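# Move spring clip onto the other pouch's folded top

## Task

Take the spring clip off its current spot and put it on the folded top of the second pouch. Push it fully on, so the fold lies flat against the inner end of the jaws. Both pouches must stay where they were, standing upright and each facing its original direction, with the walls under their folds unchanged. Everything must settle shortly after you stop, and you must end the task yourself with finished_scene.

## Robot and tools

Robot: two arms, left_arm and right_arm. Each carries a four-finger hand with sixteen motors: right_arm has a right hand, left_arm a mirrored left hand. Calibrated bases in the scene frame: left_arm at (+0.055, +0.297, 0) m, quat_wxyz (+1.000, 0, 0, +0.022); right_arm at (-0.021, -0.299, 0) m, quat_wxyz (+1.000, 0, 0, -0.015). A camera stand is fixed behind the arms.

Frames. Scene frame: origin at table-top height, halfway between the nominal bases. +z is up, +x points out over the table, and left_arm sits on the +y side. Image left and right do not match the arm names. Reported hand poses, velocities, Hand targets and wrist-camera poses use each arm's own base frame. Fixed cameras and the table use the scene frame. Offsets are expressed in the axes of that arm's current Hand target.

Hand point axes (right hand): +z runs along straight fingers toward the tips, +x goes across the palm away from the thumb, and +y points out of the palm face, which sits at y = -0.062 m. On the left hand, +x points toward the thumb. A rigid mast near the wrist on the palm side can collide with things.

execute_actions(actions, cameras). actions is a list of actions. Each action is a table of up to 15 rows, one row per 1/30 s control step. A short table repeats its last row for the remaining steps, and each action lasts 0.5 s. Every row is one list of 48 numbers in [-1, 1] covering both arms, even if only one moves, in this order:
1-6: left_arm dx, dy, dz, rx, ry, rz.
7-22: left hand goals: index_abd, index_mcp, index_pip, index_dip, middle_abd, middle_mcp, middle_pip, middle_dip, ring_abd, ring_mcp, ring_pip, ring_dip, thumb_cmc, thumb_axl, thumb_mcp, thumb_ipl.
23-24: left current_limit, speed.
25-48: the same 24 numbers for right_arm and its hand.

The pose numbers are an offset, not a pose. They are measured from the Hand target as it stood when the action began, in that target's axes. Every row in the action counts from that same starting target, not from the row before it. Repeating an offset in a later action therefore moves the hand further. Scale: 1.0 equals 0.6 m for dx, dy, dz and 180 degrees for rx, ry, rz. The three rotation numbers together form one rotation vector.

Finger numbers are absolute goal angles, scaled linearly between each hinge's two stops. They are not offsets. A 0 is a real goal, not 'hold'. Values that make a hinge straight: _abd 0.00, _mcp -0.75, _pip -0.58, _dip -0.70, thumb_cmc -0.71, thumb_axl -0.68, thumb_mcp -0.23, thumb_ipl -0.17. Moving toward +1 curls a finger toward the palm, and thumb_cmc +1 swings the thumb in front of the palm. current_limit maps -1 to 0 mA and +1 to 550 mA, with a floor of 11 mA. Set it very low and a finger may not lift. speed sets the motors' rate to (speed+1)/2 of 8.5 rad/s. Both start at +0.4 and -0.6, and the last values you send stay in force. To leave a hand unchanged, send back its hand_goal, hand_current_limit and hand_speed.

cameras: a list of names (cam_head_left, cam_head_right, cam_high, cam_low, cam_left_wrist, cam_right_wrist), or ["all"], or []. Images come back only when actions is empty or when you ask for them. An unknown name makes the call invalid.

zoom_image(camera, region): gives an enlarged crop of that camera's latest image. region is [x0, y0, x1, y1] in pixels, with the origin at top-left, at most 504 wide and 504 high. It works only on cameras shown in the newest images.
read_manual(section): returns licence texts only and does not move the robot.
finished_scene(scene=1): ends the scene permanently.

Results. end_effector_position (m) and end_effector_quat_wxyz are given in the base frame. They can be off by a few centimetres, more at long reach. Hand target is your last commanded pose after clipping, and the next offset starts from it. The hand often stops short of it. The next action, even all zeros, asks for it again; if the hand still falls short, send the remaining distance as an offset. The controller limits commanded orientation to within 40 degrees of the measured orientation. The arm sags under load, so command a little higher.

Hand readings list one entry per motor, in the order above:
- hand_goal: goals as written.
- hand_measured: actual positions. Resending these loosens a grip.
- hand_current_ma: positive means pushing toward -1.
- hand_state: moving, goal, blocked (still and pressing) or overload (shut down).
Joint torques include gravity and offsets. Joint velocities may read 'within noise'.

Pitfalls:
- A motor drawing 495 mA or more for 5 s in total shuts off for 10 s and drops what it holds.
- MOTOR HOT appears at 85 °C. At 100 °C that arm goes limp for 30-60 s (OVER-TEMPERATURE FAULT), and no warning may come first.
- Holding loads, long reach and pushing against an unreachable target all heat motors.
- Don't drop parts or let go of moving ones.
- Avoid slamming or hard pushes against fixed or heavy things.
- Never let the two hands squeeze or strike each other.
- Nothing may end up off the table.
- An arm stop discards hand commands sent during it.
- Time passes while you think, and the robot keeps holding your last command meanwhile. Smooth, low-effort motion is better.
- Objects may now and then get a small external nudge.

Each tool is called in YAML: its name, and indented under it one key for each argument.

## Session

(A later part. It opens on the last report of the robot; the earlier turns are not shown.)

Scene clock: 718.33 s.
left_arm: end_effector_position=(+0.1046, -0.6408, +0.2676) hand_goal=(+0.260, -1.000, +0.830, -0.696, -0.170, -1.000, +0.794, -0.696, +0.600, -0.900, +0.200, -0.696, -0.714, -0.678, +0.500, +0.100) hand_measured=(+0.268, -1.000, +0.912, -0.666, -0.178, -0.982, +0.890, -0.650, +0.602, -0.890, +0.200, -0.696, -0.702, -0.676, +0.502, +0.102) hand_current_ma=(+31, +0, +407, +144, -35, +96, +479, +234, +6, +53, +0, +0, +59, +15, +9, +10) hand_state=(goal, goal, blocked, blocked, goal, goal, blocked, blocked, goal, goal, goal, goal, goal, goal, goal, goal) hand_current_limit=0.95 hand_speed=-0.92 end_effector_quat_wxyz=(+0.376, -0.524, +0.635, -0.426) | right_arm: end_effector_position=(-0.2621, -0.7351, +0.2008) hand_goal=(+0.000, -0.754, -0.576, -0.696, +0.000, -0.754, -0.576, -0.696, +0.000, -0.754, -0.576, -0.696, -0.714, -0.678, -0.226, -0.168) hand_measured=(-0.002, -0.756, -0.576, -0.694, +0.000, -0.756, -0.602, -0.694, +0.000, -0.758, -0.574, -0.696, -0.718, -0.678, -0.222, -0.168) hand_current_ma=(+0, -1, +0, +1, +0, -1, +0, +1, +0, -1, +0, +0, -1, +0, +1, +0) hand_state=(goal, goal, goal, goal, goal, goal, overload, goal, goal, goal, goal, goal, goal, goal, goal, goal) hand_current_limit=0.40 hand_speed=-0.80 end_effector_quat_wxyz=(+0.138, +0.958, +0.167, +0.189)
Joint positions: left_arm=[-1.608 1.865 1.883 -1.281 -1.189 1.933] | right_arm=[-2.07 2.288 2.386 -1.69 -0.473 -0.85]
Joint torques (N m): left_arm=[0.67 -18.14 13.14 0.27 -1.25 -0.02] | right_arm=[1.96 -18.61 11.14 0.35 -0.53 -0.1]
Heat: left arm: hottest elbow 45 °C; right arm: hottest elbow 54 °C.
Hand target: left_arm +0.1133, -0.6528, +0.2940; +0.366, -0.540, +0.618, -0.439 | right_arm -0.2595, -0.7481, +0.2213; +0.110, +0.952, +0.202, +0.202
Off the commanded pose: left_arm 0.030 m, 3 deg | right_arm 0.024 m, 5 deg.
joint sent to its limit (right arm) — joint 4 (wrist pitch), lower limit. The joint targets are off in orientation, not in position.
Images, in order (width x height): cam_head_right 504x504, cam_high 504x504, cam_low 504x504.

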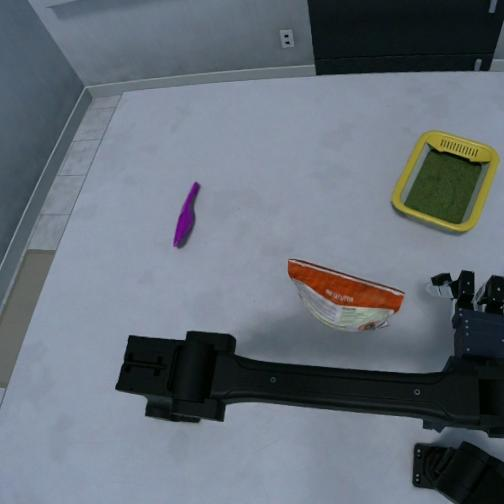

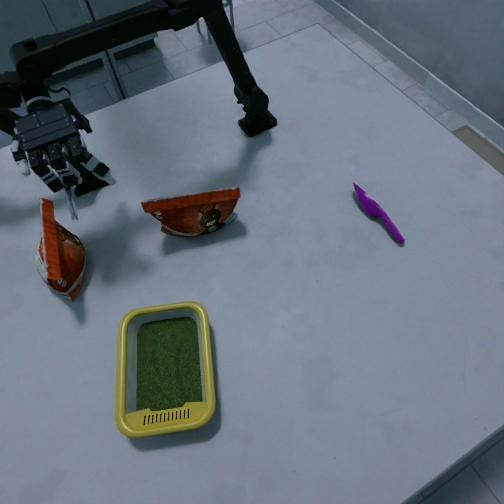

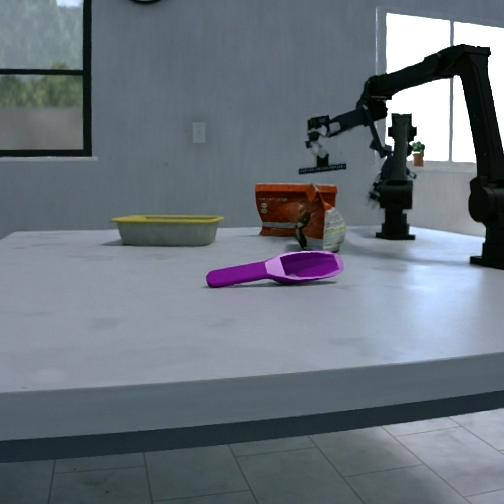

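execute_actions:
  actions:
    - [[0.0341,-0.0023,0.0083,0,0,0,0.26,-1.0,0.83,-0.696,-0.17,-1.0,0.795,-0.696,0.6,-0.9,0.2,-0.696,-0.714,-0.678,0.5,0.1,0.95,-0.92,0,0,0,0,0,0,0,-0.754,-0.576,-0.696,0,-0.754,-0.576,-0.696,0,-0.754,-0.576,-0.696,-0.714,-0.678,-0.226,-0.168,0.4,-0.8]]
    - [[0.0341,-0.0023,0.0083,0,0,0,0.26,-1.0,0.83,-0.696,-0.17,-1.0,0.795,-0.696,0.6,-0.9,0.2,-0.696,-0.714,-0.678,0.5,0.1,0.95,-0.92,0,0,0,0,0,0,0,-0.754,-0.576,-0.696,0,-0.754,-0.576,-0.696,0,-0.754,-0.576,-0.696,-0.714,-0.678,-0.226,-0.168,0.4,-0.8]]
  cameras: ["cam_high","cam_low","cam_head_left"]

Scene clock: 720.07 s.
left_arm: end_effector_position=(+0.1082, -0.6854, +0.2690) hand_goal=(+0.260, -1.000, +0.830, -0.696, -0.170, -1.000, +0.794, -0.696, +0.600, -0.900, +0.200, -0.696, -0.714, -0.678, +0.500, +0.100) hand_measured=(+0.268, -1.000, +0.912, -0.666, -0.178, -0.982, +0.890, -0.650, +0.602, -0.890, +0.200, -0.696, -0.702, -0.676, +0.502, +0.102) hand_current_ma=(+31, +0, +407, +144, -35, +96, +479, +234, +6, +53, +0, +0, +59, +15, +9, +10) hand_state=(goal, goal, blocked, blocked, goal, goal, blocked, blocked, goal, goal, goal, goal, goal, goal, goal, goal) hand_current_limit=0.95 hand_speed=-0.92 end_effector_quat_wxyz=(+0.374, -0.527, +0.631, -0.429) | right_arm: end_effector_position=(-0.2621, -0.7351, +0.2008) hand_goal=(+0.000, -0.754, -0.576, -0.696, +0.000, -0.754, -0.576, -0.696, +0.000, -0.754, -0.576, -0.696, -0.714, -0.678, -0.226, -0.168) hand_measured=(-0.002, -0.756, -0.576, -0.694, +0.000, -0.756, -0.602, -0.694, +0.000, -0.758, -0.574, -0.696, -0.718, -0.678, -0.222, -0.168) hand_current_ma=(+0, -1, +0, +1, +0, -1, +0, +1, +0, -1, +0, +0, -1, +0, +1, +0) hand_state=(goal, goal, goal, goal, goal, goal, overload, goal, goal, goal, goal, goal, goal, goal, goal, goal) hand_current_limit=0.40 hand_speed=-0.80 end_effector_quat_wxyz=(+0.138, +0.958, +0.167, +0.189)
Joint positions: left_arm=[-1.6 1.995 2.08 -1.326 -1.189 1.944] | right_arm=[-2.07 2.288 2.386 -1.69 -0.473 -0.85]
Joint torques (N m): left_arm=[0.79 -19.6 13.14 0.32 -1.12 0.09] | right_arm=[2.14 -18.67 11.11 0.51 -0.58 -0.08]
Heat: left arm: hottest elbow 45 °C; right arm: hottest elbow 54 °C.
Hand target: left_arm +0.1173, -0.6948, +0.2943; +0.365, -0.540, +0.618, -0.439 | right_arm -0.2595, -0.7481, +0.2213; +0.110, +0.952, +0.202, +0.202
Off the commanded pose: left_arm 0.028 m, 2 deg | right_arm 0.024 m, 5 deg.
joint sent to its limit (right arm) — joint 4 (wrist pitch), lower limit. The joint targets are off in orientation, not in position.
Images, in order (width x height): cam_head_left 504x504, cam_high 504x504, cam_low 504x504.

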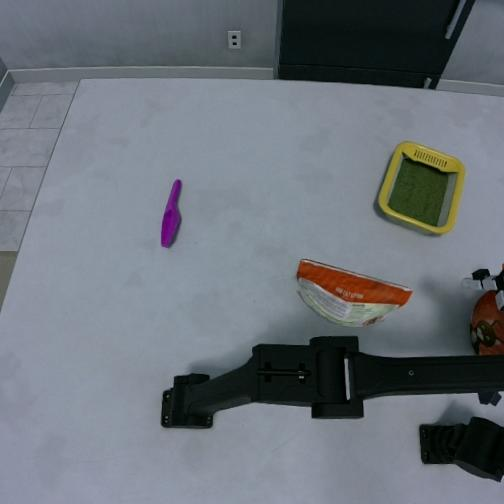

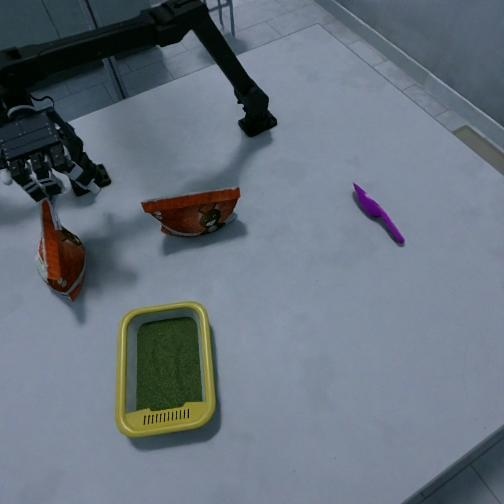

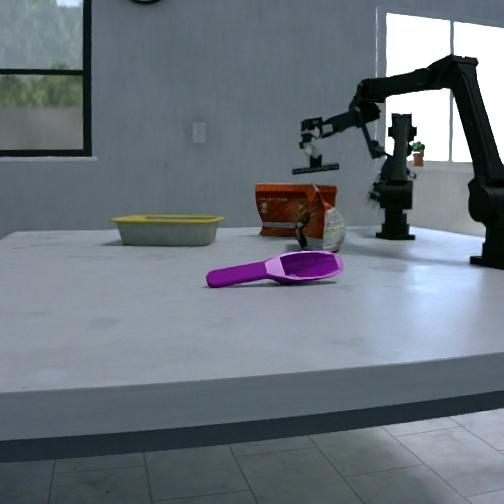

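zoom_image:
  camera: "cam_low"
  region: [240, 90, 440, 270]

zoom_image:
  camera: "cam_high"
  region: [0, 90, 160, 310]

Scaled by 2.520 from the camera's 504x504 image, which has a finer 720x720 frame.

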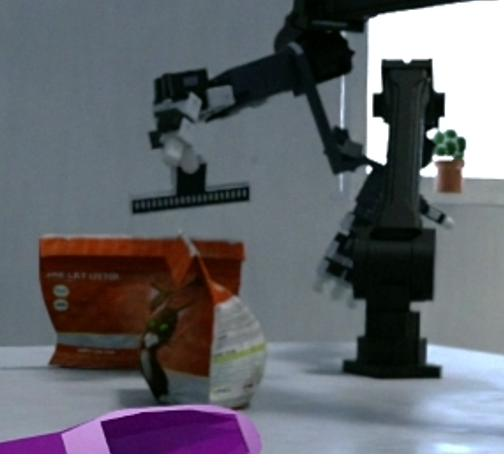

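Scaled by 2.291 from the camera's 504x504 image, which has a finer 720x720 frame.

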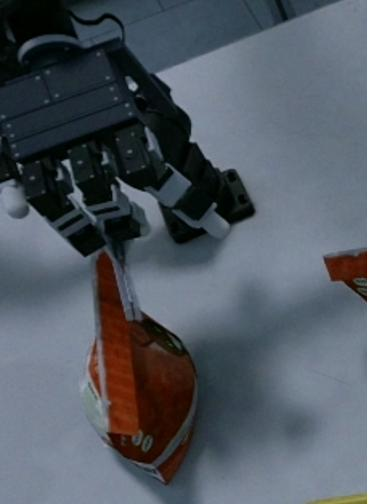

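execute_actions:
  actions:
    - [[0.0284,-0.0038,0.0121,0.0056,0,0,0.26,-1.0,0.83,-0.696,-0.17,-1.0,0.795,-0.696,0.6,-0.9,0.2,-0.696,-0.714,-0.678,0.5,0.1,0.95,-0.92,0,0,0,0,0,0,0,-0.754,-0.576,-0.696,0,-0.754,-0.576,-0.696,0,-0.754,-0.576,-0.696,-0.714,-0.678,-0.226,-0.168,0.4,-0.8]]
    - [[0.0284,-0.0038,0.0121,0.0056,0,0,0.26,-1.0,0.83,-0.696,-0.17,-1.0,0.795,-0.696,0.6,-0.9,0.2,-0.696,-0.714,-0.678,0.5,0.1,0.95,-0.92,0,0,0,0,0,0,0,-0.754,-0.576,-0.696,0,-0.754,-0.576,-0.696,0,-0.754,-0.576,-0.696,-0.714,-0.678,-0.226,-0.168,0.4,-0.8]]
    - [[0.0284,-0.0038,0.0121,0.0056,0,0,0.26,-1.0,0.83,-0.696,-0.17,-1.0,0.795,-0.696,0.6,-0.9,0.2,-0.696,-0.714,-0.678,0.5,0.1,0.95,-0.92,0,0,0,0,0,0,0,-0.754,-0.576,-0.696,0,-0.754,-0.576,-0.696,0,-0.754,-0.576,-0.696,-0.714,-0.678,-0.226,-0.168,0.4,-0.8]]
  cameras: ["cam_high","cam_low","cam_left_wrist","cam_right_wrist"]

zoom_image:
  camera: "cam_low"
  region: [240, 90, 440, 270]

zoom_image:
  camera: "cam_high"
  region: [0, 150, 120, 310]

Scene clock: 723.57 s.
left_arm: end_effector_position=(+0.1217, -0.7427, +0.2683) hand_goal=(+0.260, -1.000, +0.830, -0.696, -0.170, -1.000, +0.794, -0.696, +0.600, -0.900, +0.200, -0.696, -0.714, -0.678, +0.500, +0.100) hand_measured=(+0.268, -1.000, +0.912, -0.666, -0.178, -0.982, +0.890, -0.650, +0.602, -0.890, +0.200, -0.696, -0.702, -0.676, +0.502, +0.102) hand_current_ma=(+31, +0, +407, +144, -35, +96, +479, +234, +6, +53, +0, +0, +59, +15, +9, +10) hand_state=(goal, goal, blocked, blocked, goal, goal, blocked, blocked, goal, goal, goal, goal, goal, goal, goal, goal) hand_current_limit=0.95 hand_speed=-0.92 end_effector_quat_wxyz=(+0.384, -0.519, +0.619, -0.446) | right_arm: end_effector_position=(-0.2621, -0.7351, +0.2008) hand_goal=(+0.000, -0.754, -0.576, -0.696, +0.000, -0.754, -0.576, -0.696, +0.000, -0.754, -0.576, -0.696, -0.714, -0.678, -0.226, -0.168) hand_measured=(-0.002, -0.756, -0.576, -0.694, +0.000, -0.756, -0.602, -0.694, +0.000, -0.758, -0.574, -0.696, -0.718, -0.678, -0.222, -0.168) hand_current_ma=(+0, -1, +0, +1, +0, -1, +0, +1, +0, -1, +0, +0, -1, +0, +1, +0) hand_state=(goal, goal, goal, goal, goal, goal, overload, goal, goal, goal, goal, goal, goal, goal, goal, goal) hand_current_limit=0.40 hand_speed=-0.80 end_effector_quat_wxyz=(+0.138, +0.958, +0.167, +0.189)
Joint positions: left_arm=[-1.587 2.174 2.35 -1.324 -1.228 2.029] | right_arm=[-2.07 2.288 2.386 -1.69 -0.473 -0.85]
Joint torques (N m): left_arm=[0.73 -22.01 13.15 0.49 -1.32 0.16] | right_arm=[2.78 -18.9 11.19 0.49 -0.55 -0.09]
Heat: left arm: hottest elbow 46 °C; right arm: hottest elbow 54 °C.
Hand target: left_arm +0.1322, -0.7488, +0.2945; +0.380, -0.530, +0.607, -0.455 | right_arm -0.2595, -0.7481, +0.2213; +0.110, +0.952, +0.202, +0.202
Off the commanded pose: left_arm 0.029 m, 2 deg | right_arm 0.024 m, 5 deg.
joint sent to its limit (right arm) — joint 4 (wrist pitch), lower limit. The joint targets are off in orientation, not in position.
Images, in order (width x height): cam_high 504x504, cam_low 504x504, cam_left_wrist 504x504, cam_right_wrist 504x504.

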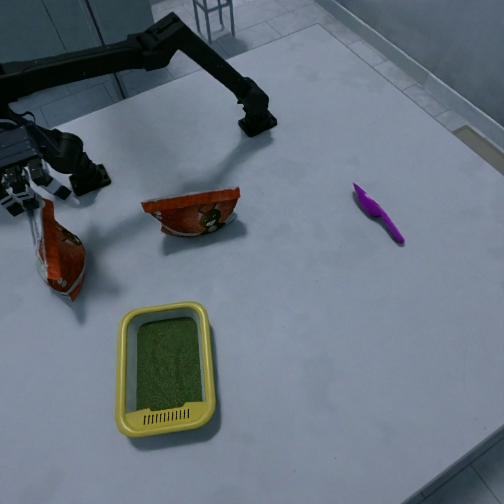

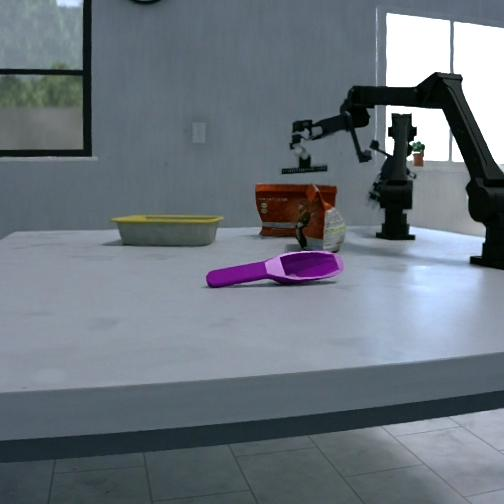

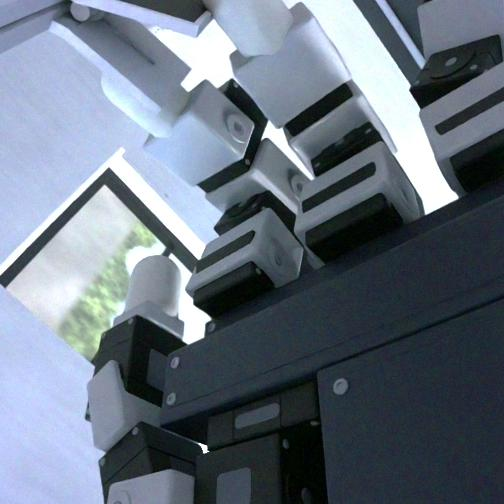

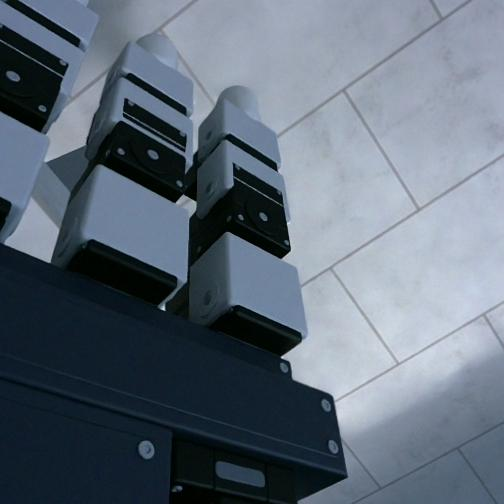

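Scaled by 2.520 from the camera's 504x504 image, which has a finer 720x720 frame.

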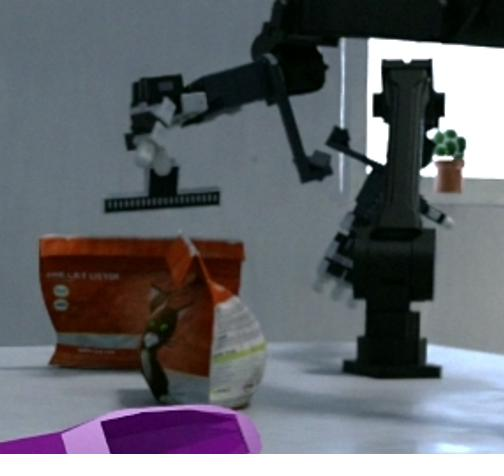

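Scaled by 3.150 from the camera's 504x504 image, which has a finer 720x720 frame.

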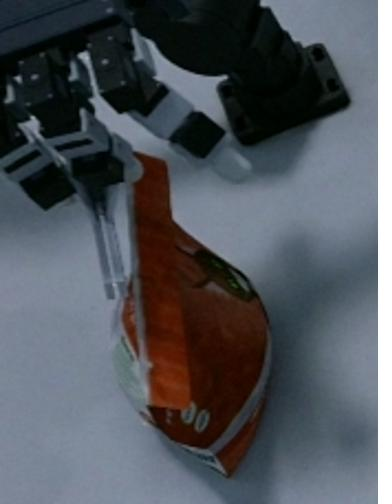

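execute_actions:
  actions: []
  cameras: ["cam_low"]

zoom_image:
  camera: "cam_low"
  region: [250, 130, 350, 210]

Scene clock: 724.03 s.
left_arm: end_effector_position=(+0.1217, -0.7427, +0.2683) hand_goal=(+0.260, -1.000, +0.830, -0.696, -0.170, -1.000, +0.794, -0.696, +0.600, -0.900, +0.200, -0.696, -0.714, -0.678, +0.500, +0.100) hand_measured=(+0.268, -1.000, +0.912, -0.666, -0.178, -0.982, +0.890, -0.650, +0.602, -0.890, +0.200, -0.696, -0.702, -0.676, +0.502, +0.102) hand_current_ma=(+31, +0, +407, +144, -35, +96, +479, +234, +6, +53, +0, +0, +59, +15, +9, +10) hand_state=(goal, goal, blocked, blocked, goal, goal, blocked, blocked, goal, goal, goal, goal, goal, goal, goal, goal) hand_current_limit=0.95 hand_speed=-0.92 end_effector_quat_wxyz=(+0.384, -0.519, +0.619, -0.446) | right_arm: end_effector_position=(-0.2621, -0.7351, +0.2008) hand_goal=(+0.000, -0.754, -0.576, -0.696, +0.000, -0.754, -0.576, -0.696, +0.000, -0.754, -0.576, -0.696, -0.714, -0.678, -0.226, -0.168) hand_measured=(-0.002, -0.756, -0.576, -0.694, +0.000, -0.756, -0.602, -0.694, +0.000, -0.758, -0.574, -0.696, -0.718, -0.678, -0.222, -0.168) hand_current_ma=(+0, -1, +0, +1, +0, -1, +0, +1, +0, -1, +0, +0, -1, +0, +1, +0) hand_state=(goal, goal, goal, goal, goal, goal, overload, goal, goal, goal, goal, goal, goal, goal, goal, goal) hand_current_limit=0.40 hand_speed=-0.80 end_effector_quat_wxyz=(+0.138, +0.958, +0.167, +0.189)
Joint positions: left_arm=[-1.587 2.174 2.35 -1.324 -1.228 2.029] | right_arm=[-2.07 2.288 2.386 -1.69 -0.473 -0.85]
Joint velocities: within noise
Joint torques (N m): left_arm=[0.56 -21.95 13.19 0.47 -1.33 0.14] | right_arm=[1.67 -18.73 11.18 0.32 -0.52 -0.04]
Heat: left arm: hottest elbow 46 °C; right arm: hottest elbow 54 °C.
Hand target: left_arm +0.1322, -0.7488, +0.2945; +0.380, -0.530, +0.607, -0.455 | right_arm -0.2595, -0.7481, +0.2213; +0.110, +0.952, +0.202, +0.202
Off the commanded pose: left_arm 0.029 m, 2 deg | right_arm 0.024 m, 5 deg.
Images, in order (width x height): cam_low 504x504.

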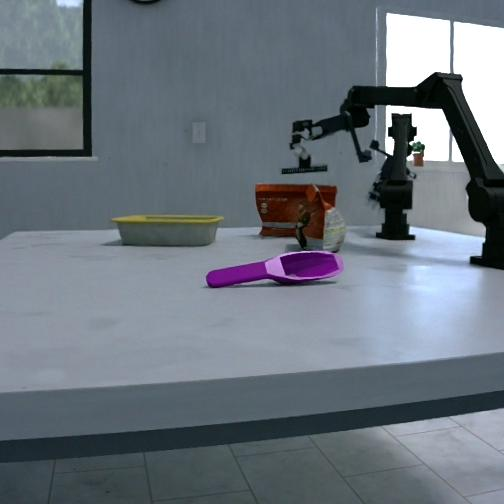

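Scaled by 5.040 from the camera's 504x504 image, which has a finer 720x720 frame.

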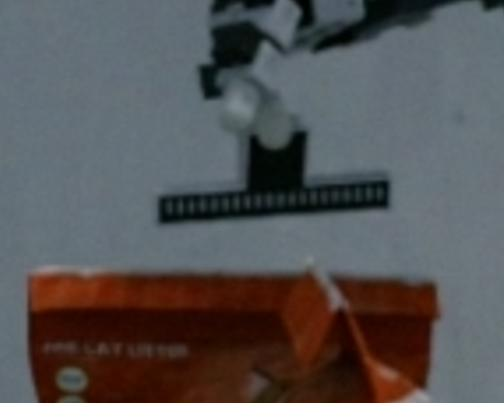

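execute_actions:
  actions: []
  cameras: ["cam_high"]

zoom_image:
  camera: "cam_high"
  region: [10, 190, 80, 290]

Scene clock: 724.60 s.
left_arm: end_effector_position=(+0.1217, -0.7427, +0.2683) hand_goal=(+0.260, -1.000, +0.830, -0.696, -0.170, -1.000, +0.794, -0.696, +0.600, -0.900, +0.200, -0.696, -0.714, -0.678, +0.500, +0.100) hand_measured=(+0.268, -1.000, +0.912, -0.666, -0.178, -0.982, +0.890, -0.650, +0.602, -0.890, +0.200, -0.696, -0.702, -0.676, +0.502, +0.102) hand_current_ma=(+31, +0, +407, +144, -35, +96, +479, +234, +6, +53, +0, +0, +59, +15, +9, +10) hand_state=(goal, goal, blocked, blocked, goal, goal, blocked, blocked, goal, goal, goal, goal, goal, goal, goal, goal) hand_current_limit=0.95 hand_speed=-0.92 end_effector_quat_wxyz=(+0.384, -0.519, +0.619, -0.446) | right_arm: end_effector_position=(-0.2621, -0.7351, +0.2008) hand_goal=(+0.000, -0.754, -0.576, -0.696, +0.000, -0.754, -0.576, -0.696, +0.000, -0.754, -0.576, -0.696, -0.714, -0.678, -0.226, -0.168) hand_measured=(-0.002, -0.756, -0.576, -0.694, +0.000, -0.756, -0.602, -0.694, +0.000, -0.758, -0.574, -0.696, -0.718, -0.678, -0.222, -0.168) hand_current_ma=(+0, -1, +0, +1, +0, -1, +0, +1, +0, -1, +0, +0, -1, +0, +1, +0) hand_state=(goal, goal, goal, goal, goal, goal, overload, goal, goal, goal, goal, goal, goal, goal, goal, goal) hand_current_limit=0.40 hand_speed=-0.80 end_effector_quat_wxyz=(+0.138, +0.958, +0.167, +0.189)
Joint positions: left_arm=[-1.587 2.174 2.35 -1.324 -1.228 2.029] | right_arm=[-2.07 2.288 2.386 -1.69 -0.473 -0.85]
Joint velocities: within noise
Joint torques (N m): left_arm=[0.67 -22.12 13.16 0.49 -1.32 0.16] | right_arm=[2.2 -18.78 11.26 0.49 -0.53 -0.04]
Heat: left arm: hottest elbow 47 °C; right arm: hottest elbow 54 °C.
Hand target: left_arm +0.1322, -0.7488, +0.2945; +0.380, -0.530, +0.607, -0.455 | right_arm -0.2595, -0.7481, +0.2213; +0.110, +0.952, +0.202, +0.202
Off the commanded pose: left_arm 0.029 m, 2 deg | right_arm 0.024 m, 5 deg.
Images, in order (width x height): cam_high 504x504.

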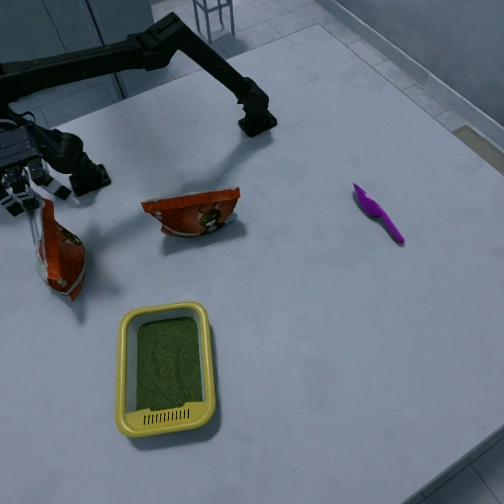

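Scaled by 5.040 from the camera's 504x504 image, which has a finer 720x720 frame.

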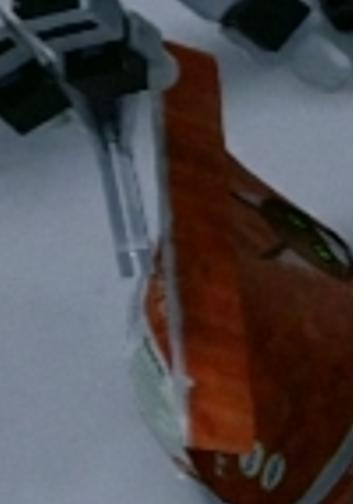

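execute_actions:
  actions:
    - [[0,-0.0065,0.0207,0.0083,0.0027,0.0008,0.26,-1.0,0.83,-0.696,-0.17,-1.0,0.795,-0.696,0.6,-0.9,0.2,-0.696,-0.714,-0.678,0.5,0.1,0.95,-0.92,0,0,0,0,0,0,0,-0.754,-0.576,-0.696,0,-0.754,-0.576,-0.696,0,-0.754,-0.576,-0.696,-0.714,-0.678,-0.226,-0.168,0.4,-0.8]]
    - [[0,-0.0065,0.0207,0.0083,0.0027,0.0008,0.26,-1.0,0.83,-0.696,-0.17,-1.0,0.795,-0.696,0.6,-0.9,0.2,-0.696,-0.714,-0.678,0.5,0.1,0.95,-0.92,0,0,0,0,0,0,0,-0.754,-0.576,-0.696,0,-0.754,-0.576,-0.696,0,-0.754,-0.576,-0.696,-0.714,-0.678,-0.226,-0.168,0.4,-0.8]]
    - [[0,0.0239,0.0075,0,0,0,0.26,-1.0,0.83,-0.696,-0.17,-1.0,0.795,-0.696,0.6,-0.9,0.2,-0.696,-0.714,-0.678,0.5,0.1,0.95,-0.92,0,0,0,0,0,0,0,-0.754,-0.576,-0.696,0,-0.754,-0.576,-0.696,0,-0.754,-0.576,-0.696,-0.714,-0.678,-0.226,-0.168,0.4,-0.8]]
  cameras: ["cam_high","cam_low"]

zoom_image:
  camera: "cam_low"
  region: [250, 130, 350, 210]

zoom_image:
  camera: "cam_high"
  region: [10, 190, 80, 290]

Scene clock: 728.67 s.
left_arm: end_effector_position=(+0.1484, -0.7506, +0.2750) hand_goal=(+0.260, -1.000, +0.830, -0.696, -0.170, -1.000, +0.794, -0.696, +0.600, -0.900, +0.200, -0.696, -0.714, -0.678, +0.500, +0.100) hand_measured=(+0.268, -1.000, +0.912, -0.666, -0.178, -0.982, +0.890, -0.650, +0.602, -0.890, +0.200, -0.696, -0.702, -0.676, +0.502, +0.102) hand_current_ma=(+31, +0, +407, +144, -35, +96, +479, +234, +6, +53, +0, +0, +59, +15, +9, +10) hand_state=(goal, goal, blocked, blocked, goal, goal, blocked, blocked, goal, goal, goal, goal, goal, goal, goal, goal) hand_current_limit=0.95 hand_speed=-0.92 end_effector_quat_wxyz=(+0.394, -0.525, +0.598, -0.460) | right_arm: end_effector_position=(-0.2621, -0.7351, +0.2008) hand_goal=(+0.000, -0.754, -0.576, -0.696, +0.000, -0.754, -0.576, -0.696, +0.000, -0.754, -0.576, -0.696, -0.714, -0.678, -0.226, -0.168) hand_measured=(-0.002, -0.756, -0.576, -0.694, +0.000, -0.756, -0.602, -0.694, +0.000, -0.758, -0.574, -0.696, -0.718, -0.678, -0.222, -0.168) hand_current_ma=(+0, -1, +0, +1, +0, -1, +0, +1, +0, -1, +0, +0, -1, +0, +1, +0) hand_state=(goal, goal, goal, goal, goal, goal, overload, goal, goal, goal, goal, goal, goal, goal, goal, goal) hand_current_limit=0.40 hand_speed=-0.80 end_effector_quat_wxyz=(+0.138, +0.958, +0.167, +0.189)
Joint positions: left_arm=[-1.558 2.179 2.35 -1.23 -1.26 2.091] | right_arm=[-2.07 2.288 2.386 -1.69 -0.473 -0.85]
Joint torques (N m): left_arm=[0.62 -22.24 9.35 1.55 -1.21 0.15] | right_arm=[2.43 -18.49 11.15 0.34 -0.55 -0.11]
Heat: left arm: hottest elbow 47 °C; right arm: hottest elbow 54 °C.
Hand target: left_arm +0.1588, -0.7532, +0.2800; +0.389, -0.514, +0.599, -0.474 | right_arm -0.2595, -0.7481, +0.2213; +0.110, +0.952, +0.202, +0.202
Off the commanded pose: left_arm 0.012 m, 2 deg | right_arm 0.024 m, 5 deg.
joint sent to its limit (left arm) — joint 6 (wrist roll), upper limit. The joint targets still meet the commanded pose.
joint sent to its limit (right arm) — joint 4 (wrist pitch), lower limit. The joint targets are off in orientation, not in position.
Images, in order (width x height): cam_high 504x504, cam_low 504x504.

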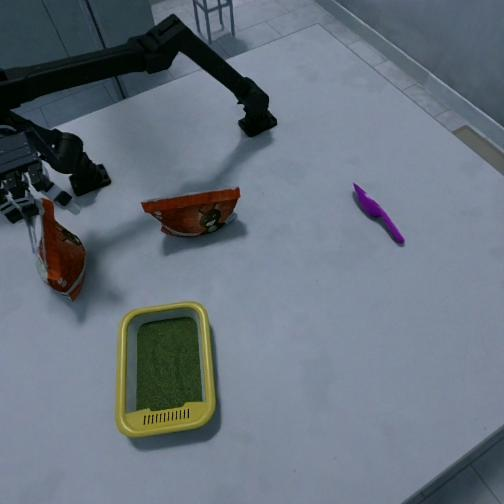

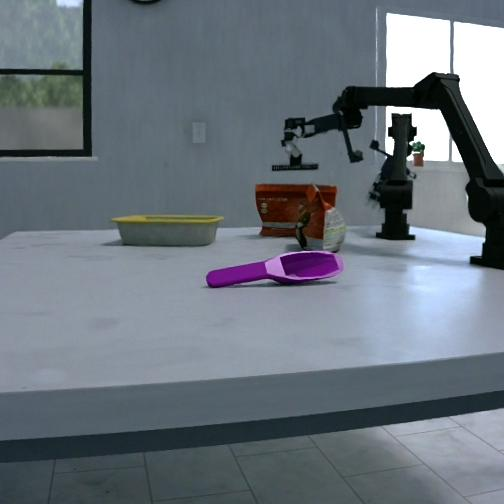

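Scaled by 5.040 from the camera's 504x504 image, which has a finer 720x720 frame.

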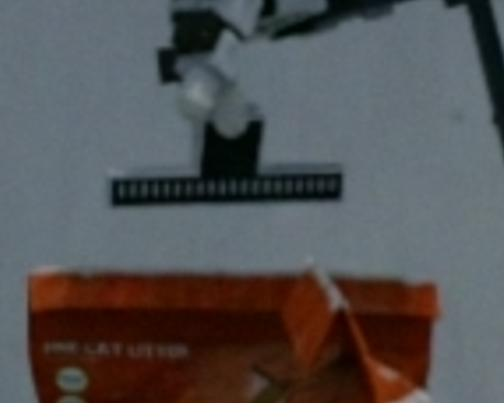

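Scaled by 5.040 from the camera's 504x504 image, which has a finer 720x720 frame.

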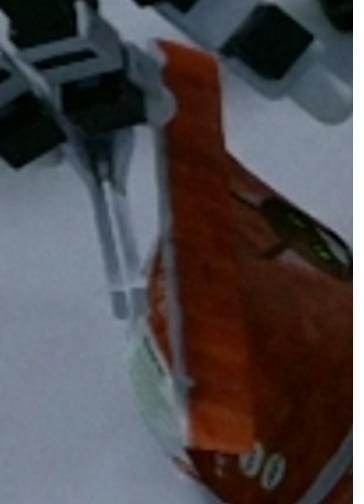

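execute_actions:
  actions:
    - [[0,0.0242,0.0021,-0.0046,0,0.0037,0.26,-1.0,0.83,-0.696,-0.17,-1.0,0.795,-0.696,0.6,-0.9,0.2,-0.696,-0.714,-0.678,0.5,0.1,0.95,-0.92,0,0,0,0,0,0,0,-0.754,-0.576,-0.696,0,-0.754,-0.576,-0.696,0,-0.754,-0.576,-0.696,-0.714,-0.678,-0.226,-0.168,0.4,-0.8]]
    - [[0,0.0242,0.0021,-0.0046,0,0.0037,0.26,-1.0,0.83,-0.696,-0.17,-1.0,0.795,-0.696,0.6,-0.9,0.2,-0.696,-0.714,-0.678,0.5,0.1,0.95,-0.92,0,0,0,0,0,0,0,-0.754,-0.576,-0.696,0,-0.754,-0.576,-0.696,0,-0.754,-0.576,-0.696,-0.714,-0.678,-0.226,-0.168,0.4,-0.8]]
  cameras: ["cam_high","cam_low"]

zoom_image:
  camera: "cam_low"
  region: [250, 130, 350, 210]

zoom_image:
  camera: "cam_high"
  region: [10, 190, 80, 290]

Scene clock: 732.37 s.
left_arm: end_effector_position=(+0.1457, -0.7530, +0.2521) hand_goal=(+0.260, -1.000, +0.830, -0.696, -0.170, -1.000, +0.794, -0.696, +0.600, -0.900, +0.200, -0.696, -0.714, -0.678, +0.500, +0.100) hand_measured=(+0.268, -1.000, +0.912, -0.666, -0.178, -0.982, +0.890, -0.650, +0.602, -0.890, +0.200, -0.696, -0.702, -0.676, +0.502, +0.102) hand_current_ma=(+31, +0, +407, +144, -35, +96, +479, +234, +6, +53, +0, +0, +59, +15, +9, +10) hand_state=(goal, goal, blocked, blocked, goal, goal, blocked, blocked, goal, goal, goal, goal, goal, goal, goal, goal) hand_current_limit=0.95 hand_speed=-0.92 end_effector_quat_wxyz=(+0.389, -0.523, +0.608, -0.453) | right_arm: end_effector_position=(-0.2621, -0.7351, +0.2008) hand_goal=(+0.000, -0.754, -0.576, -0.696, +0.000, -0.754, -0.576, -0.696, +0.000, -0.754, -0.576, -0.696, -0.714, -0.678, -0.226, -0.168) hand_measured=(-0.002, -0.756, -0.576, -0.694, +0.000, -0.756, -0.602, -0.694, +0.000, -0.758, -0.574, -0.696, -0.718, -0.678, -0.222, -0.168) hand_current_ma=(+0, -1, +0, +1, +0, -1, +0, +1, +0, -1, +0, +0, -1, +0, +1, +0) hand_state=(goal, goal, goal, goal, goal, goal, overload, goal, goal, goal, goal, goal, goal, goal, goal, goal) hand_current_limit=0.40 hand_speed=-0.80 end_effector_quat_wxyz=(+0.138, +0.958, +0.167, +0.189)
Joint positions: left_arm=[-1.558 2.182 2.304 -1.194 -1.239 2.092] | right_arm=[-2.07 2.288 2.386 -1.69 -0.473 -0.85]
Joint torques (N m): left_arm=[0.44 -22.59 7.87 1.54 -1.04 0.14] | right_arm=[2.08 -18.32 11.25 0.39 -0.5 -0.1]
Heat: left arm: hottest elbow 47 °C; right arm: hottest elbow 54 °C.
Hand target: left_arm +0.1538, -0.7529, +0.2512; +0.387, -0.513, +0.612, -0.461 | right_arm -0.2595, -0.7481, +0.2213; +0.110, +0.952, +0.202, +0.202
Off the commanded pose: left_arm 0.008 m, 2 deg | right_arm 0.024 m, 5 deg.
joint sent to its limit (left arm) — joint 6 (wrist roll), upper limit. The joint targets still meet the commanded pose.
joint sent to its limit (right arm) — joint 4 (wrist pitch), lower limit. The joint targets are off in orientation, not in position.
Images, in order (width x height): cam_high 504x504, cam_low 504x504.

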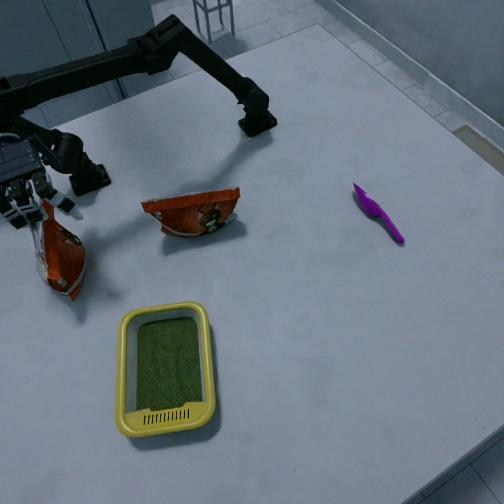

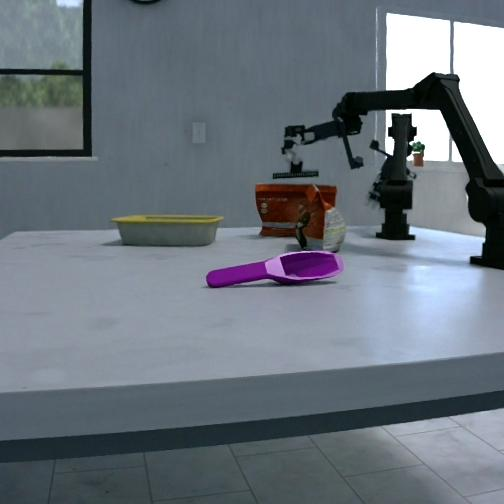

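Scaled by 5.040 from the camera's 504x504 image, which has a finer 720x720 frame.

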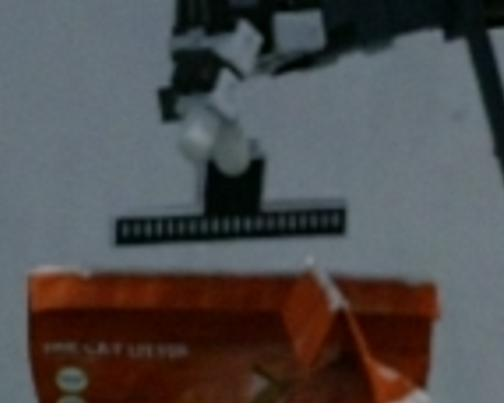

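Scaled by 5.040 from the camera's 504x504 image, which has a finer 720x720 frame.

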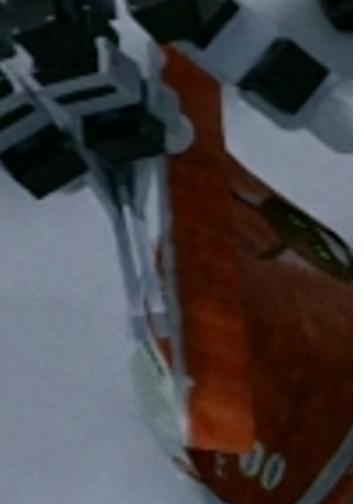

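zoom_image:
  camera: "cam_high"
  region: [24, 215, 64, 265]

Scaled by 10.080 from the camera's 504x504 image, which has a finer 720x720 frame.

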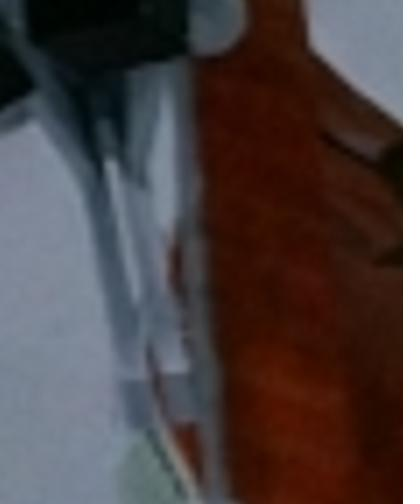

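execute_actions:
  actions:
    - [[-0.0083,0,-0.013,-0.0112,0.004,0.0012,0.26,-1.0,0.83,-0.696,-0.17,-1.0,0.795,-0.696,0.6,-0.9,0.2,-0.696,-0.714,-0.678,0.5,0.1,0.95,-0.92,0,0,0,0,0,0,0,-0.754,-0.576,-0.696,0,-0.754,-0.576,-0.696,0,-0.754,-0.576,-0.696,-0.714,-0.678,-0.226,-0.168,0.4,-0.8]]
    - [[-0.0083,0,-0.013,-0.0112,0.004,0.0012,0.26,-1.0,0.83,-0.696,-0.17,-1.0,0.795,-0.696,0.6,-0.9,0.2,-0.696,-0.714,-0.678,0.5,0.1,0.95,-0.92,0,0,0,0,0,0,0,-0.754,-0.576,-0.696,0,-0.754,-0.576,-0.696,0,-0.754,-0.576,-0.696,-0.714,-0.678,-0.226,-0.168,0.4,-0.8]]
  cameras: ["cam_high","cam_low"]

zoom_image:
  camera: "cam_low"
  region: [250, 130, 350, 210]

zoom_image:
  camera: "cam_high"
  region: [24, 205, 74, 265]

Scene clock: 734.93 s.
left_arm: end_effector_position=(+0.1354, -0.7454, +0.2406) hand_goal=(+0.260, -1.000, +0.830, -0.696, -0.170, -1.000, +0.794, -0.696, +0.600, -0.900, +0.200, -0.696, -0.714, -0.678, +0.500, +0.100) hand_measured=(+0.268, -1.000, +0.912, -0.666, -0.178, -0.982, +0.890, -0.650, +0.602, -0.890, +0.200, -0.696, -0.702, -0.676, +0.502, +0.102) hand_current_ma=(+33, +0, +407, +144, -35, +96, +479, +234, +6, +53, +0, +0, +59, +15, +9, +10) hand_state=(goal, goal, blocked, blocked, goal, goal, blocked, blocked, goal, goal, goal, goal, goal, goal, goal, goal) hand_current_limit=0.95 hand_speed=-0.92 end_effector_quat_wxyz=(+0.368, -0.523, +0.634, -0.436) | right_arm: end_effector_position=(-0.2621, -0.7351, +0.2008) hand_goal=(+0.000, -0.754, -0.576, -0.696, +0.000, -0.754, -0.576, -0.696, +0.000, -0.754, -0.576, -0.696, -0.714, -0.678, -0.226, -0.168) hand_measured=(-0.002, -0.756, -0.576, -0.694, +0.000, -0.756, -0.602, -0.694, +0.000, -0.758, -0.574, -0.696, -0.718, -0.678, -0.222, -0.168) hand_current_ma=(+0, -1, +0, +1, +0, -1, +0, +1, +0, -1, +0, +0, -1, +0, +1, +0) hand_state=(goal, goal, goal, goal, goal, goal, overload, goal, goal, goal, goal, goal, goal, goal, goal, goal) hand_current_limit=0.40 hand_speed=-0.80 end_effector_quat_wxyz=(+0.138, +0.958, +0.167, +0.189)
Joint positions: left_arm=[-1.558 2.152 2.249 -1.194 -1.167 2.092] | right_arm=[-2.07 2.288 2.386 -1.69 -0.473 -0.85]
Joint torques (N m): left_arm=[0.32 -24.12 7.71 1.11 -0.95 0.15] | right_arm=[2.08 -18.67 11.28 0.53 -0.54 -0.06]
Heat: left arm: hottest elbow 47 °C; right arm: hottest elbow 54 °C.
Hand target: left_arm +0.1409, -0.7404, +0.2557; +0.363, -0.518, +0.634, -0.444 | right_arm -0.2595, -0.7481, +0.2213; +0.110, +0.952, +0.202, +0.202
Off the commanded pose: left_arm 0.017 m, 1 deg | right_arm 0.024 m, 5 deg.
joint sent to its limit (left arm) — joint 6 (wrist roll), upper limit. The joint targets still meet the commanded pose.
joint sent to its limit (right arm) — joint 4 (wrist pitch), lower limit. The joint targets are off in orientation, not in position.
Images, in order (width x height): cam_high 504x504, cam_low 504x504.

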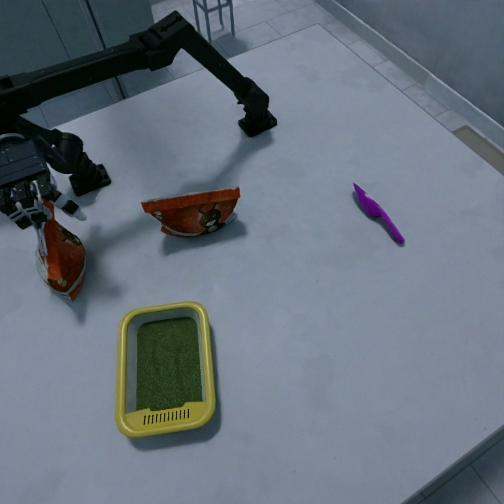

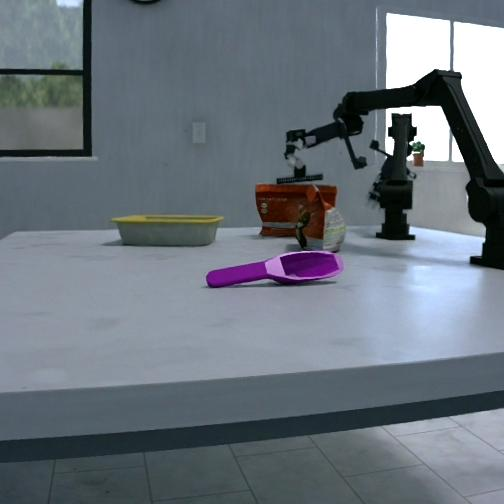

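Scaled by 5.040 from the camera's 504x504 image, which has a finer 720x720 frame.

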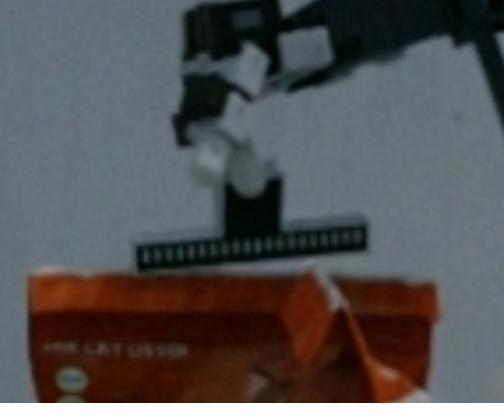

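Scaled by 8.400 from the camera's 504x504 image, which has a finer 720x720 frame.

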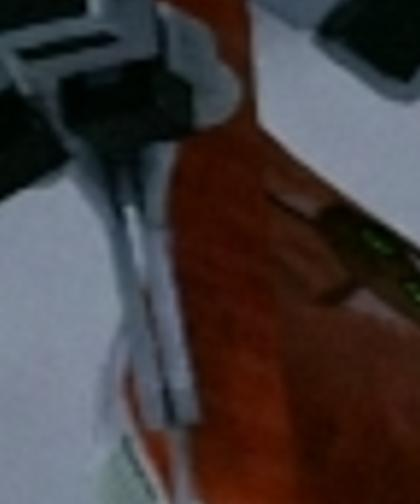

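zoom_image:
  camera: "cam_high"
  region: [34, 235, 58, 265]

zoom_image:
  camera: "cam_low"
  region: [270, 165, 330, 195]

Scaled by 16.800 from the camera's 504x504 image, which has a finer 720x720 frame.

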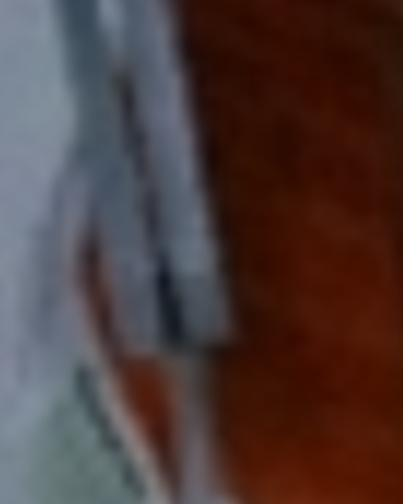

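Scaled by 8.400 from the camera's 504x504 image, which has a finer 720x720 frame.

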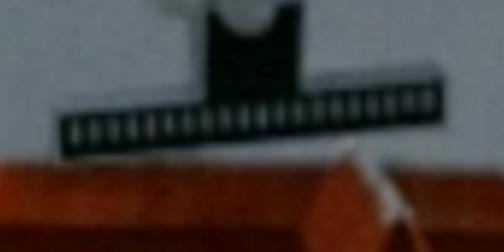

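execute_actions:
  actions:
    - [[0,0,0,0,0,0,0.26,-1.0,0.85,-0.696,-0.17,-1.0,0.795,-0.696,0.6,-0.9,0.2,-0.696,-0.714,-0.678,0.5,0.1,0.95,-0.92,0,0,0,0,0,0,0,-0.754,-0.576,-0.696,0,-0.754,-0.576,-0.696,0,-0.754,-0.576,-0.696,-0.714,-0.678,-0.226,-0.168,0.4,-0.8]]
  cameras: ["cam_high","cam_low"]

zoom_image:
  camera: "cam_high"
  region: [24, 225, 64, 265]

Scene clock: 738.07 s.
left_arm: end_effector_position=(+0.1354, -0.7454, +0.2406) hand_goal=(+0.260, -1.000, +0.850, -0.696, -0.170, -1.000, +0.794, -0.696, +0.600, -0.900, +0.200, -0.696, -0.714, -0.678, +0.500, +0.100) hand_measured=(+0.268, -1.000, +0.916, -0.666, -0.178, -0.982, +0.890, -0.650, +0.602, -0.890, +0.200, -0.696, -0.702, -0.676, +0.502, +0.102) hand_current_ma=(+33, +0, +323, +144, -36, +96, +479, +234, +6, +53, +0, +0, +59, +15, +9, +10) hand_state=(goal, goal, blocked, blocked, goal, goal, blocked, blocked, goal, goal, goal, goal, goal, goal, goal, goal) hand_current_limit=0.95 hand_speed=-0.92 end_effector_quat_wxyz=(+0.368, -0.523, +0.634, -0.436) | right_arm: end_effector_position=(-0.2621, -0.7351, +0.2008) hand_goal=(+0.000, -0.754, -0.576, -0.696, +0.000, -0.754, -0.576, -0.696, +0.000, -0.754, -0.576, -0.696, -0.714, -0.678, -0.226, -0.168) hand_measured=(-0.002, -0.756, -0.576, -0.694, +0.000, -0.756, -0.602, -0.694, +0.000, -0.758, -0.574, -0.696, -0.718, -0.678, -0.222, -0.168) hand_current_ma=(+0, -1, +0, +1, +0, -1, +0, +1, +0, -1, +0, +0, -1, +0, +1, +0) hand_state=(goal, goal, goal, goal, goal, goal, overload, goal, goal, goal, goal, goal, goal, goal, goal, goal) hand_current_limit=0.40 hand_speed=-0.80 end_effector_quat_wxyz=(+0.138, +0.958, +0.167, +0.189)
Joint positions: left_arm=[-1.558 2.152 2.249 -1.194 -1.167 2.092] | right_arm=[-2.07 2.288 2.386 -1.69 -0.473 -0.85]
Joint torques (N m): left_arm=[0.32 -24.23 7.71 1.18 -0.95 0.14] | right_arm=[2.02 -18.49 11.1 0.43 -0.54 -0.06]
Heat: left arm: hottest elbow 47 °C; right arm: hottest elbow 54 °C.
Hand target: left_arm +0.1409, -0.7404, +0.2557; +0.363, -0.518, +0.634, -0.444 | right_arm -0.2595, -0.7481, +0.2213; +0.110, +0.952, +0.202, +0.202
Off the commanded pose: left_arm 0.017 m, 1 deg | right_arm 0.024 m, 5 deg.
joint sent to its limit (left arm) — joint 6 (wrist roll), upper limit. The joint targets still meet the commanded pose.
joint sent to its limit (right arm) — joint 4 (wrist pitch), lower limit. The joint targets are off in orientation, not in position.
Images, in order (width x height): cam_high 504x504, cam_low 504x504.

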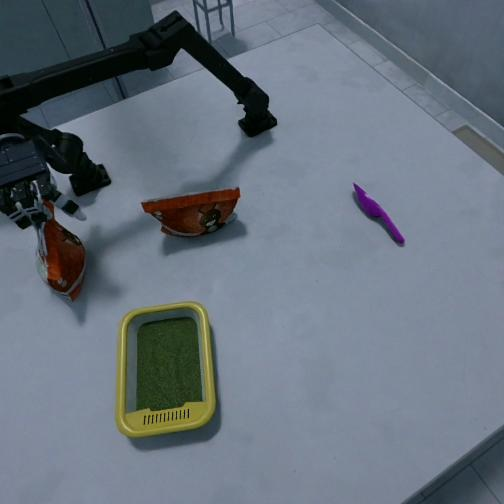

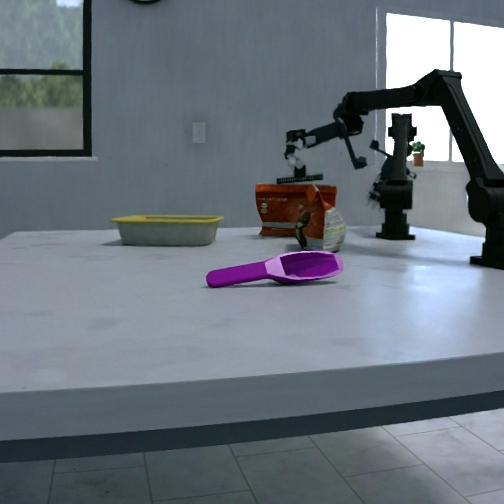

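Scaled by 12.600 from the camera's 504x504 image, which has a finer 720x720 frame.

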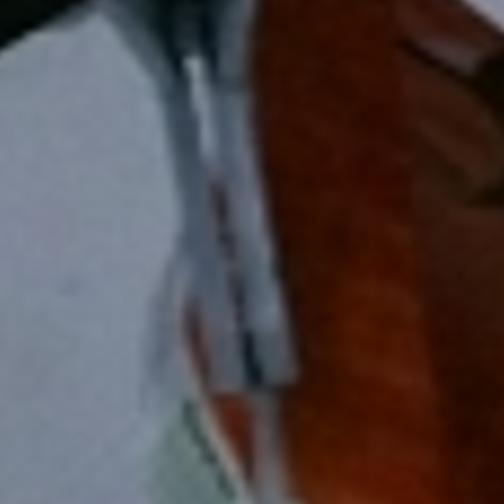

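execute_actions:
  actions: []
  cameras: ["cam_left_wrist","cam_high"]

zoom_image:
  camera: "cam_left_wrist"
  region: [0, 0, 300, 200]

zoom_image:
  camera: "cam_high"
  region: [20, 200, 60, 240]

Scene clock: 738.90 s.
left_arm: end_effector_position=(+0.1354, -0.7454, +0.2406) hand_goal=(+0.260, -1.000, +0.850, -0.696, -0.170, -1.000, +0.794, -0.696, +0.600, -0.900, +0.200, -0.696, -0.714, -0.678, +0.500, +0.100) hand_measured=(+0.268, -1.000, +0.916, -0.666, -0.178, -0.982, +0.890, -0.650, +0.602, -0.890, +0.200, -0.696, -0.702, -0.676, +0.502, +0.102) hand_current_ma=(+33, +0, +323, +144, -36, +96, +479, +234, +6, +53, +0, +0, +59, +15, +9, +10) hand_state=(goal, goal, blocked, blocked, goal, goal, blocked, blocked, goal, goal, goal, goal, goal, goal, goal, goal) hand_current_limit=0.95 hand_speed=-0.92 end_effector_quat_wxyz=(+0.368, -0.523, +0.634, -0.436) | right_arm: end_effector_position=(-0.2621, -0.7351, +0.2008) hand_goal=(+0.000, -0.754, -0.576, -0.696, +0.000, -0.754, -0.576, -0.696, +0.000, -0.754, -0.576, -0.696, -0.714, -0.678, -0.226, -0.168) hand_measured=(-0.002, -0.756, -0.576, -0.694, +0.000, -0.756, -0.602, -0.694, +0.000, -0.758, -0.574, -0.696, -0.718, -0.678, -0.222, -0.168) hand_current_ma=(+0, -1, +0, +1, +0, -1, +0, +1, +0, -1, +0, +0, -1, +0, +1, +0) hand_state=(goal, goal, goal, goal, goal, goal, overload, goal, goal, goal, goal, goal, goal, goal, goal, goal) hand_current_limit=0.40 hand_speed=-0.80 end_effector_quat_wxyz=(+0.138, +0.958, +0.167, +0.189)
Joint positions: left_arm=[-1.558 2.152 2.249 -1.194 -1.167 2.092] | right_arm=[-2.07 2.288 2.386 -1.69 -0.473 -0.85]
Joint velocities: within noise
Joint torques (N m): left_arm=[0.32 -24.06 7.72 1.13 -0.94 0.14] | right_arm=[1.9 -18.55 11.11 0.49 -0.53 -0.07]
Heat: left arm: hottest elbow 47 °C; right arm: hottest elbow 54 °C.
Hand target: left_arm +0.1409, -0.7404, +0.2557; +0.363, -0.518, +0.634, -0.444 | right_arm -0.2595, -0.7481, +0.2213; +0.110, +0.952, +0.202, +0.202
Off the commanded pose: left_arm 0.017 m, 1 deg | right_arm 0.024 m, 5 deg.
Images, in order (width x height): cam_high 504x504, cam_left_wrist 504x504.

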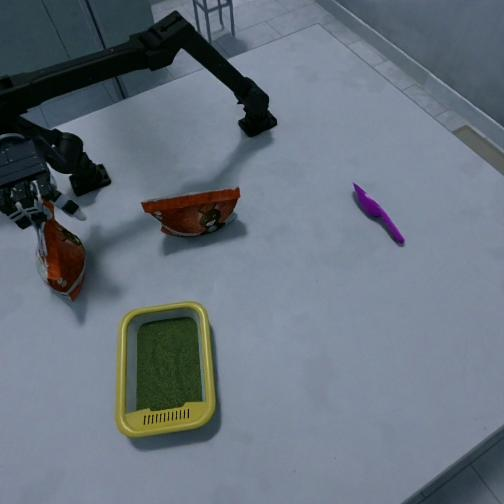

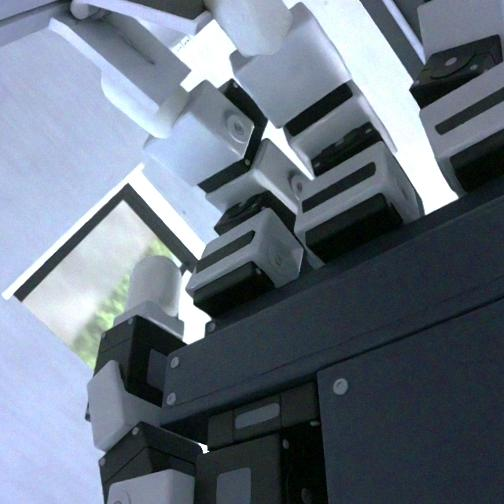

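Scaled by 1.680 from the camera's 504x504 image, which has a finer 720x720 frame.

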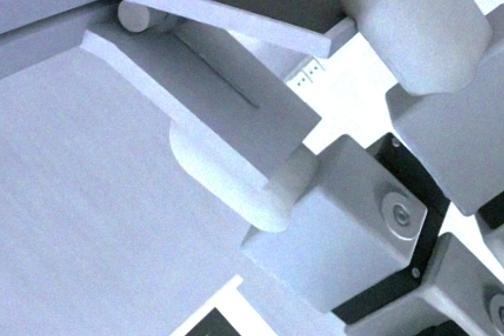

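Scaled by 12.600 from the camera's 504x504 image, which has a finer 720x720 frame.

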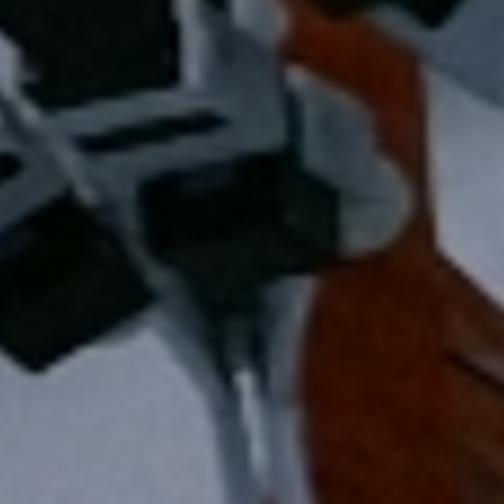

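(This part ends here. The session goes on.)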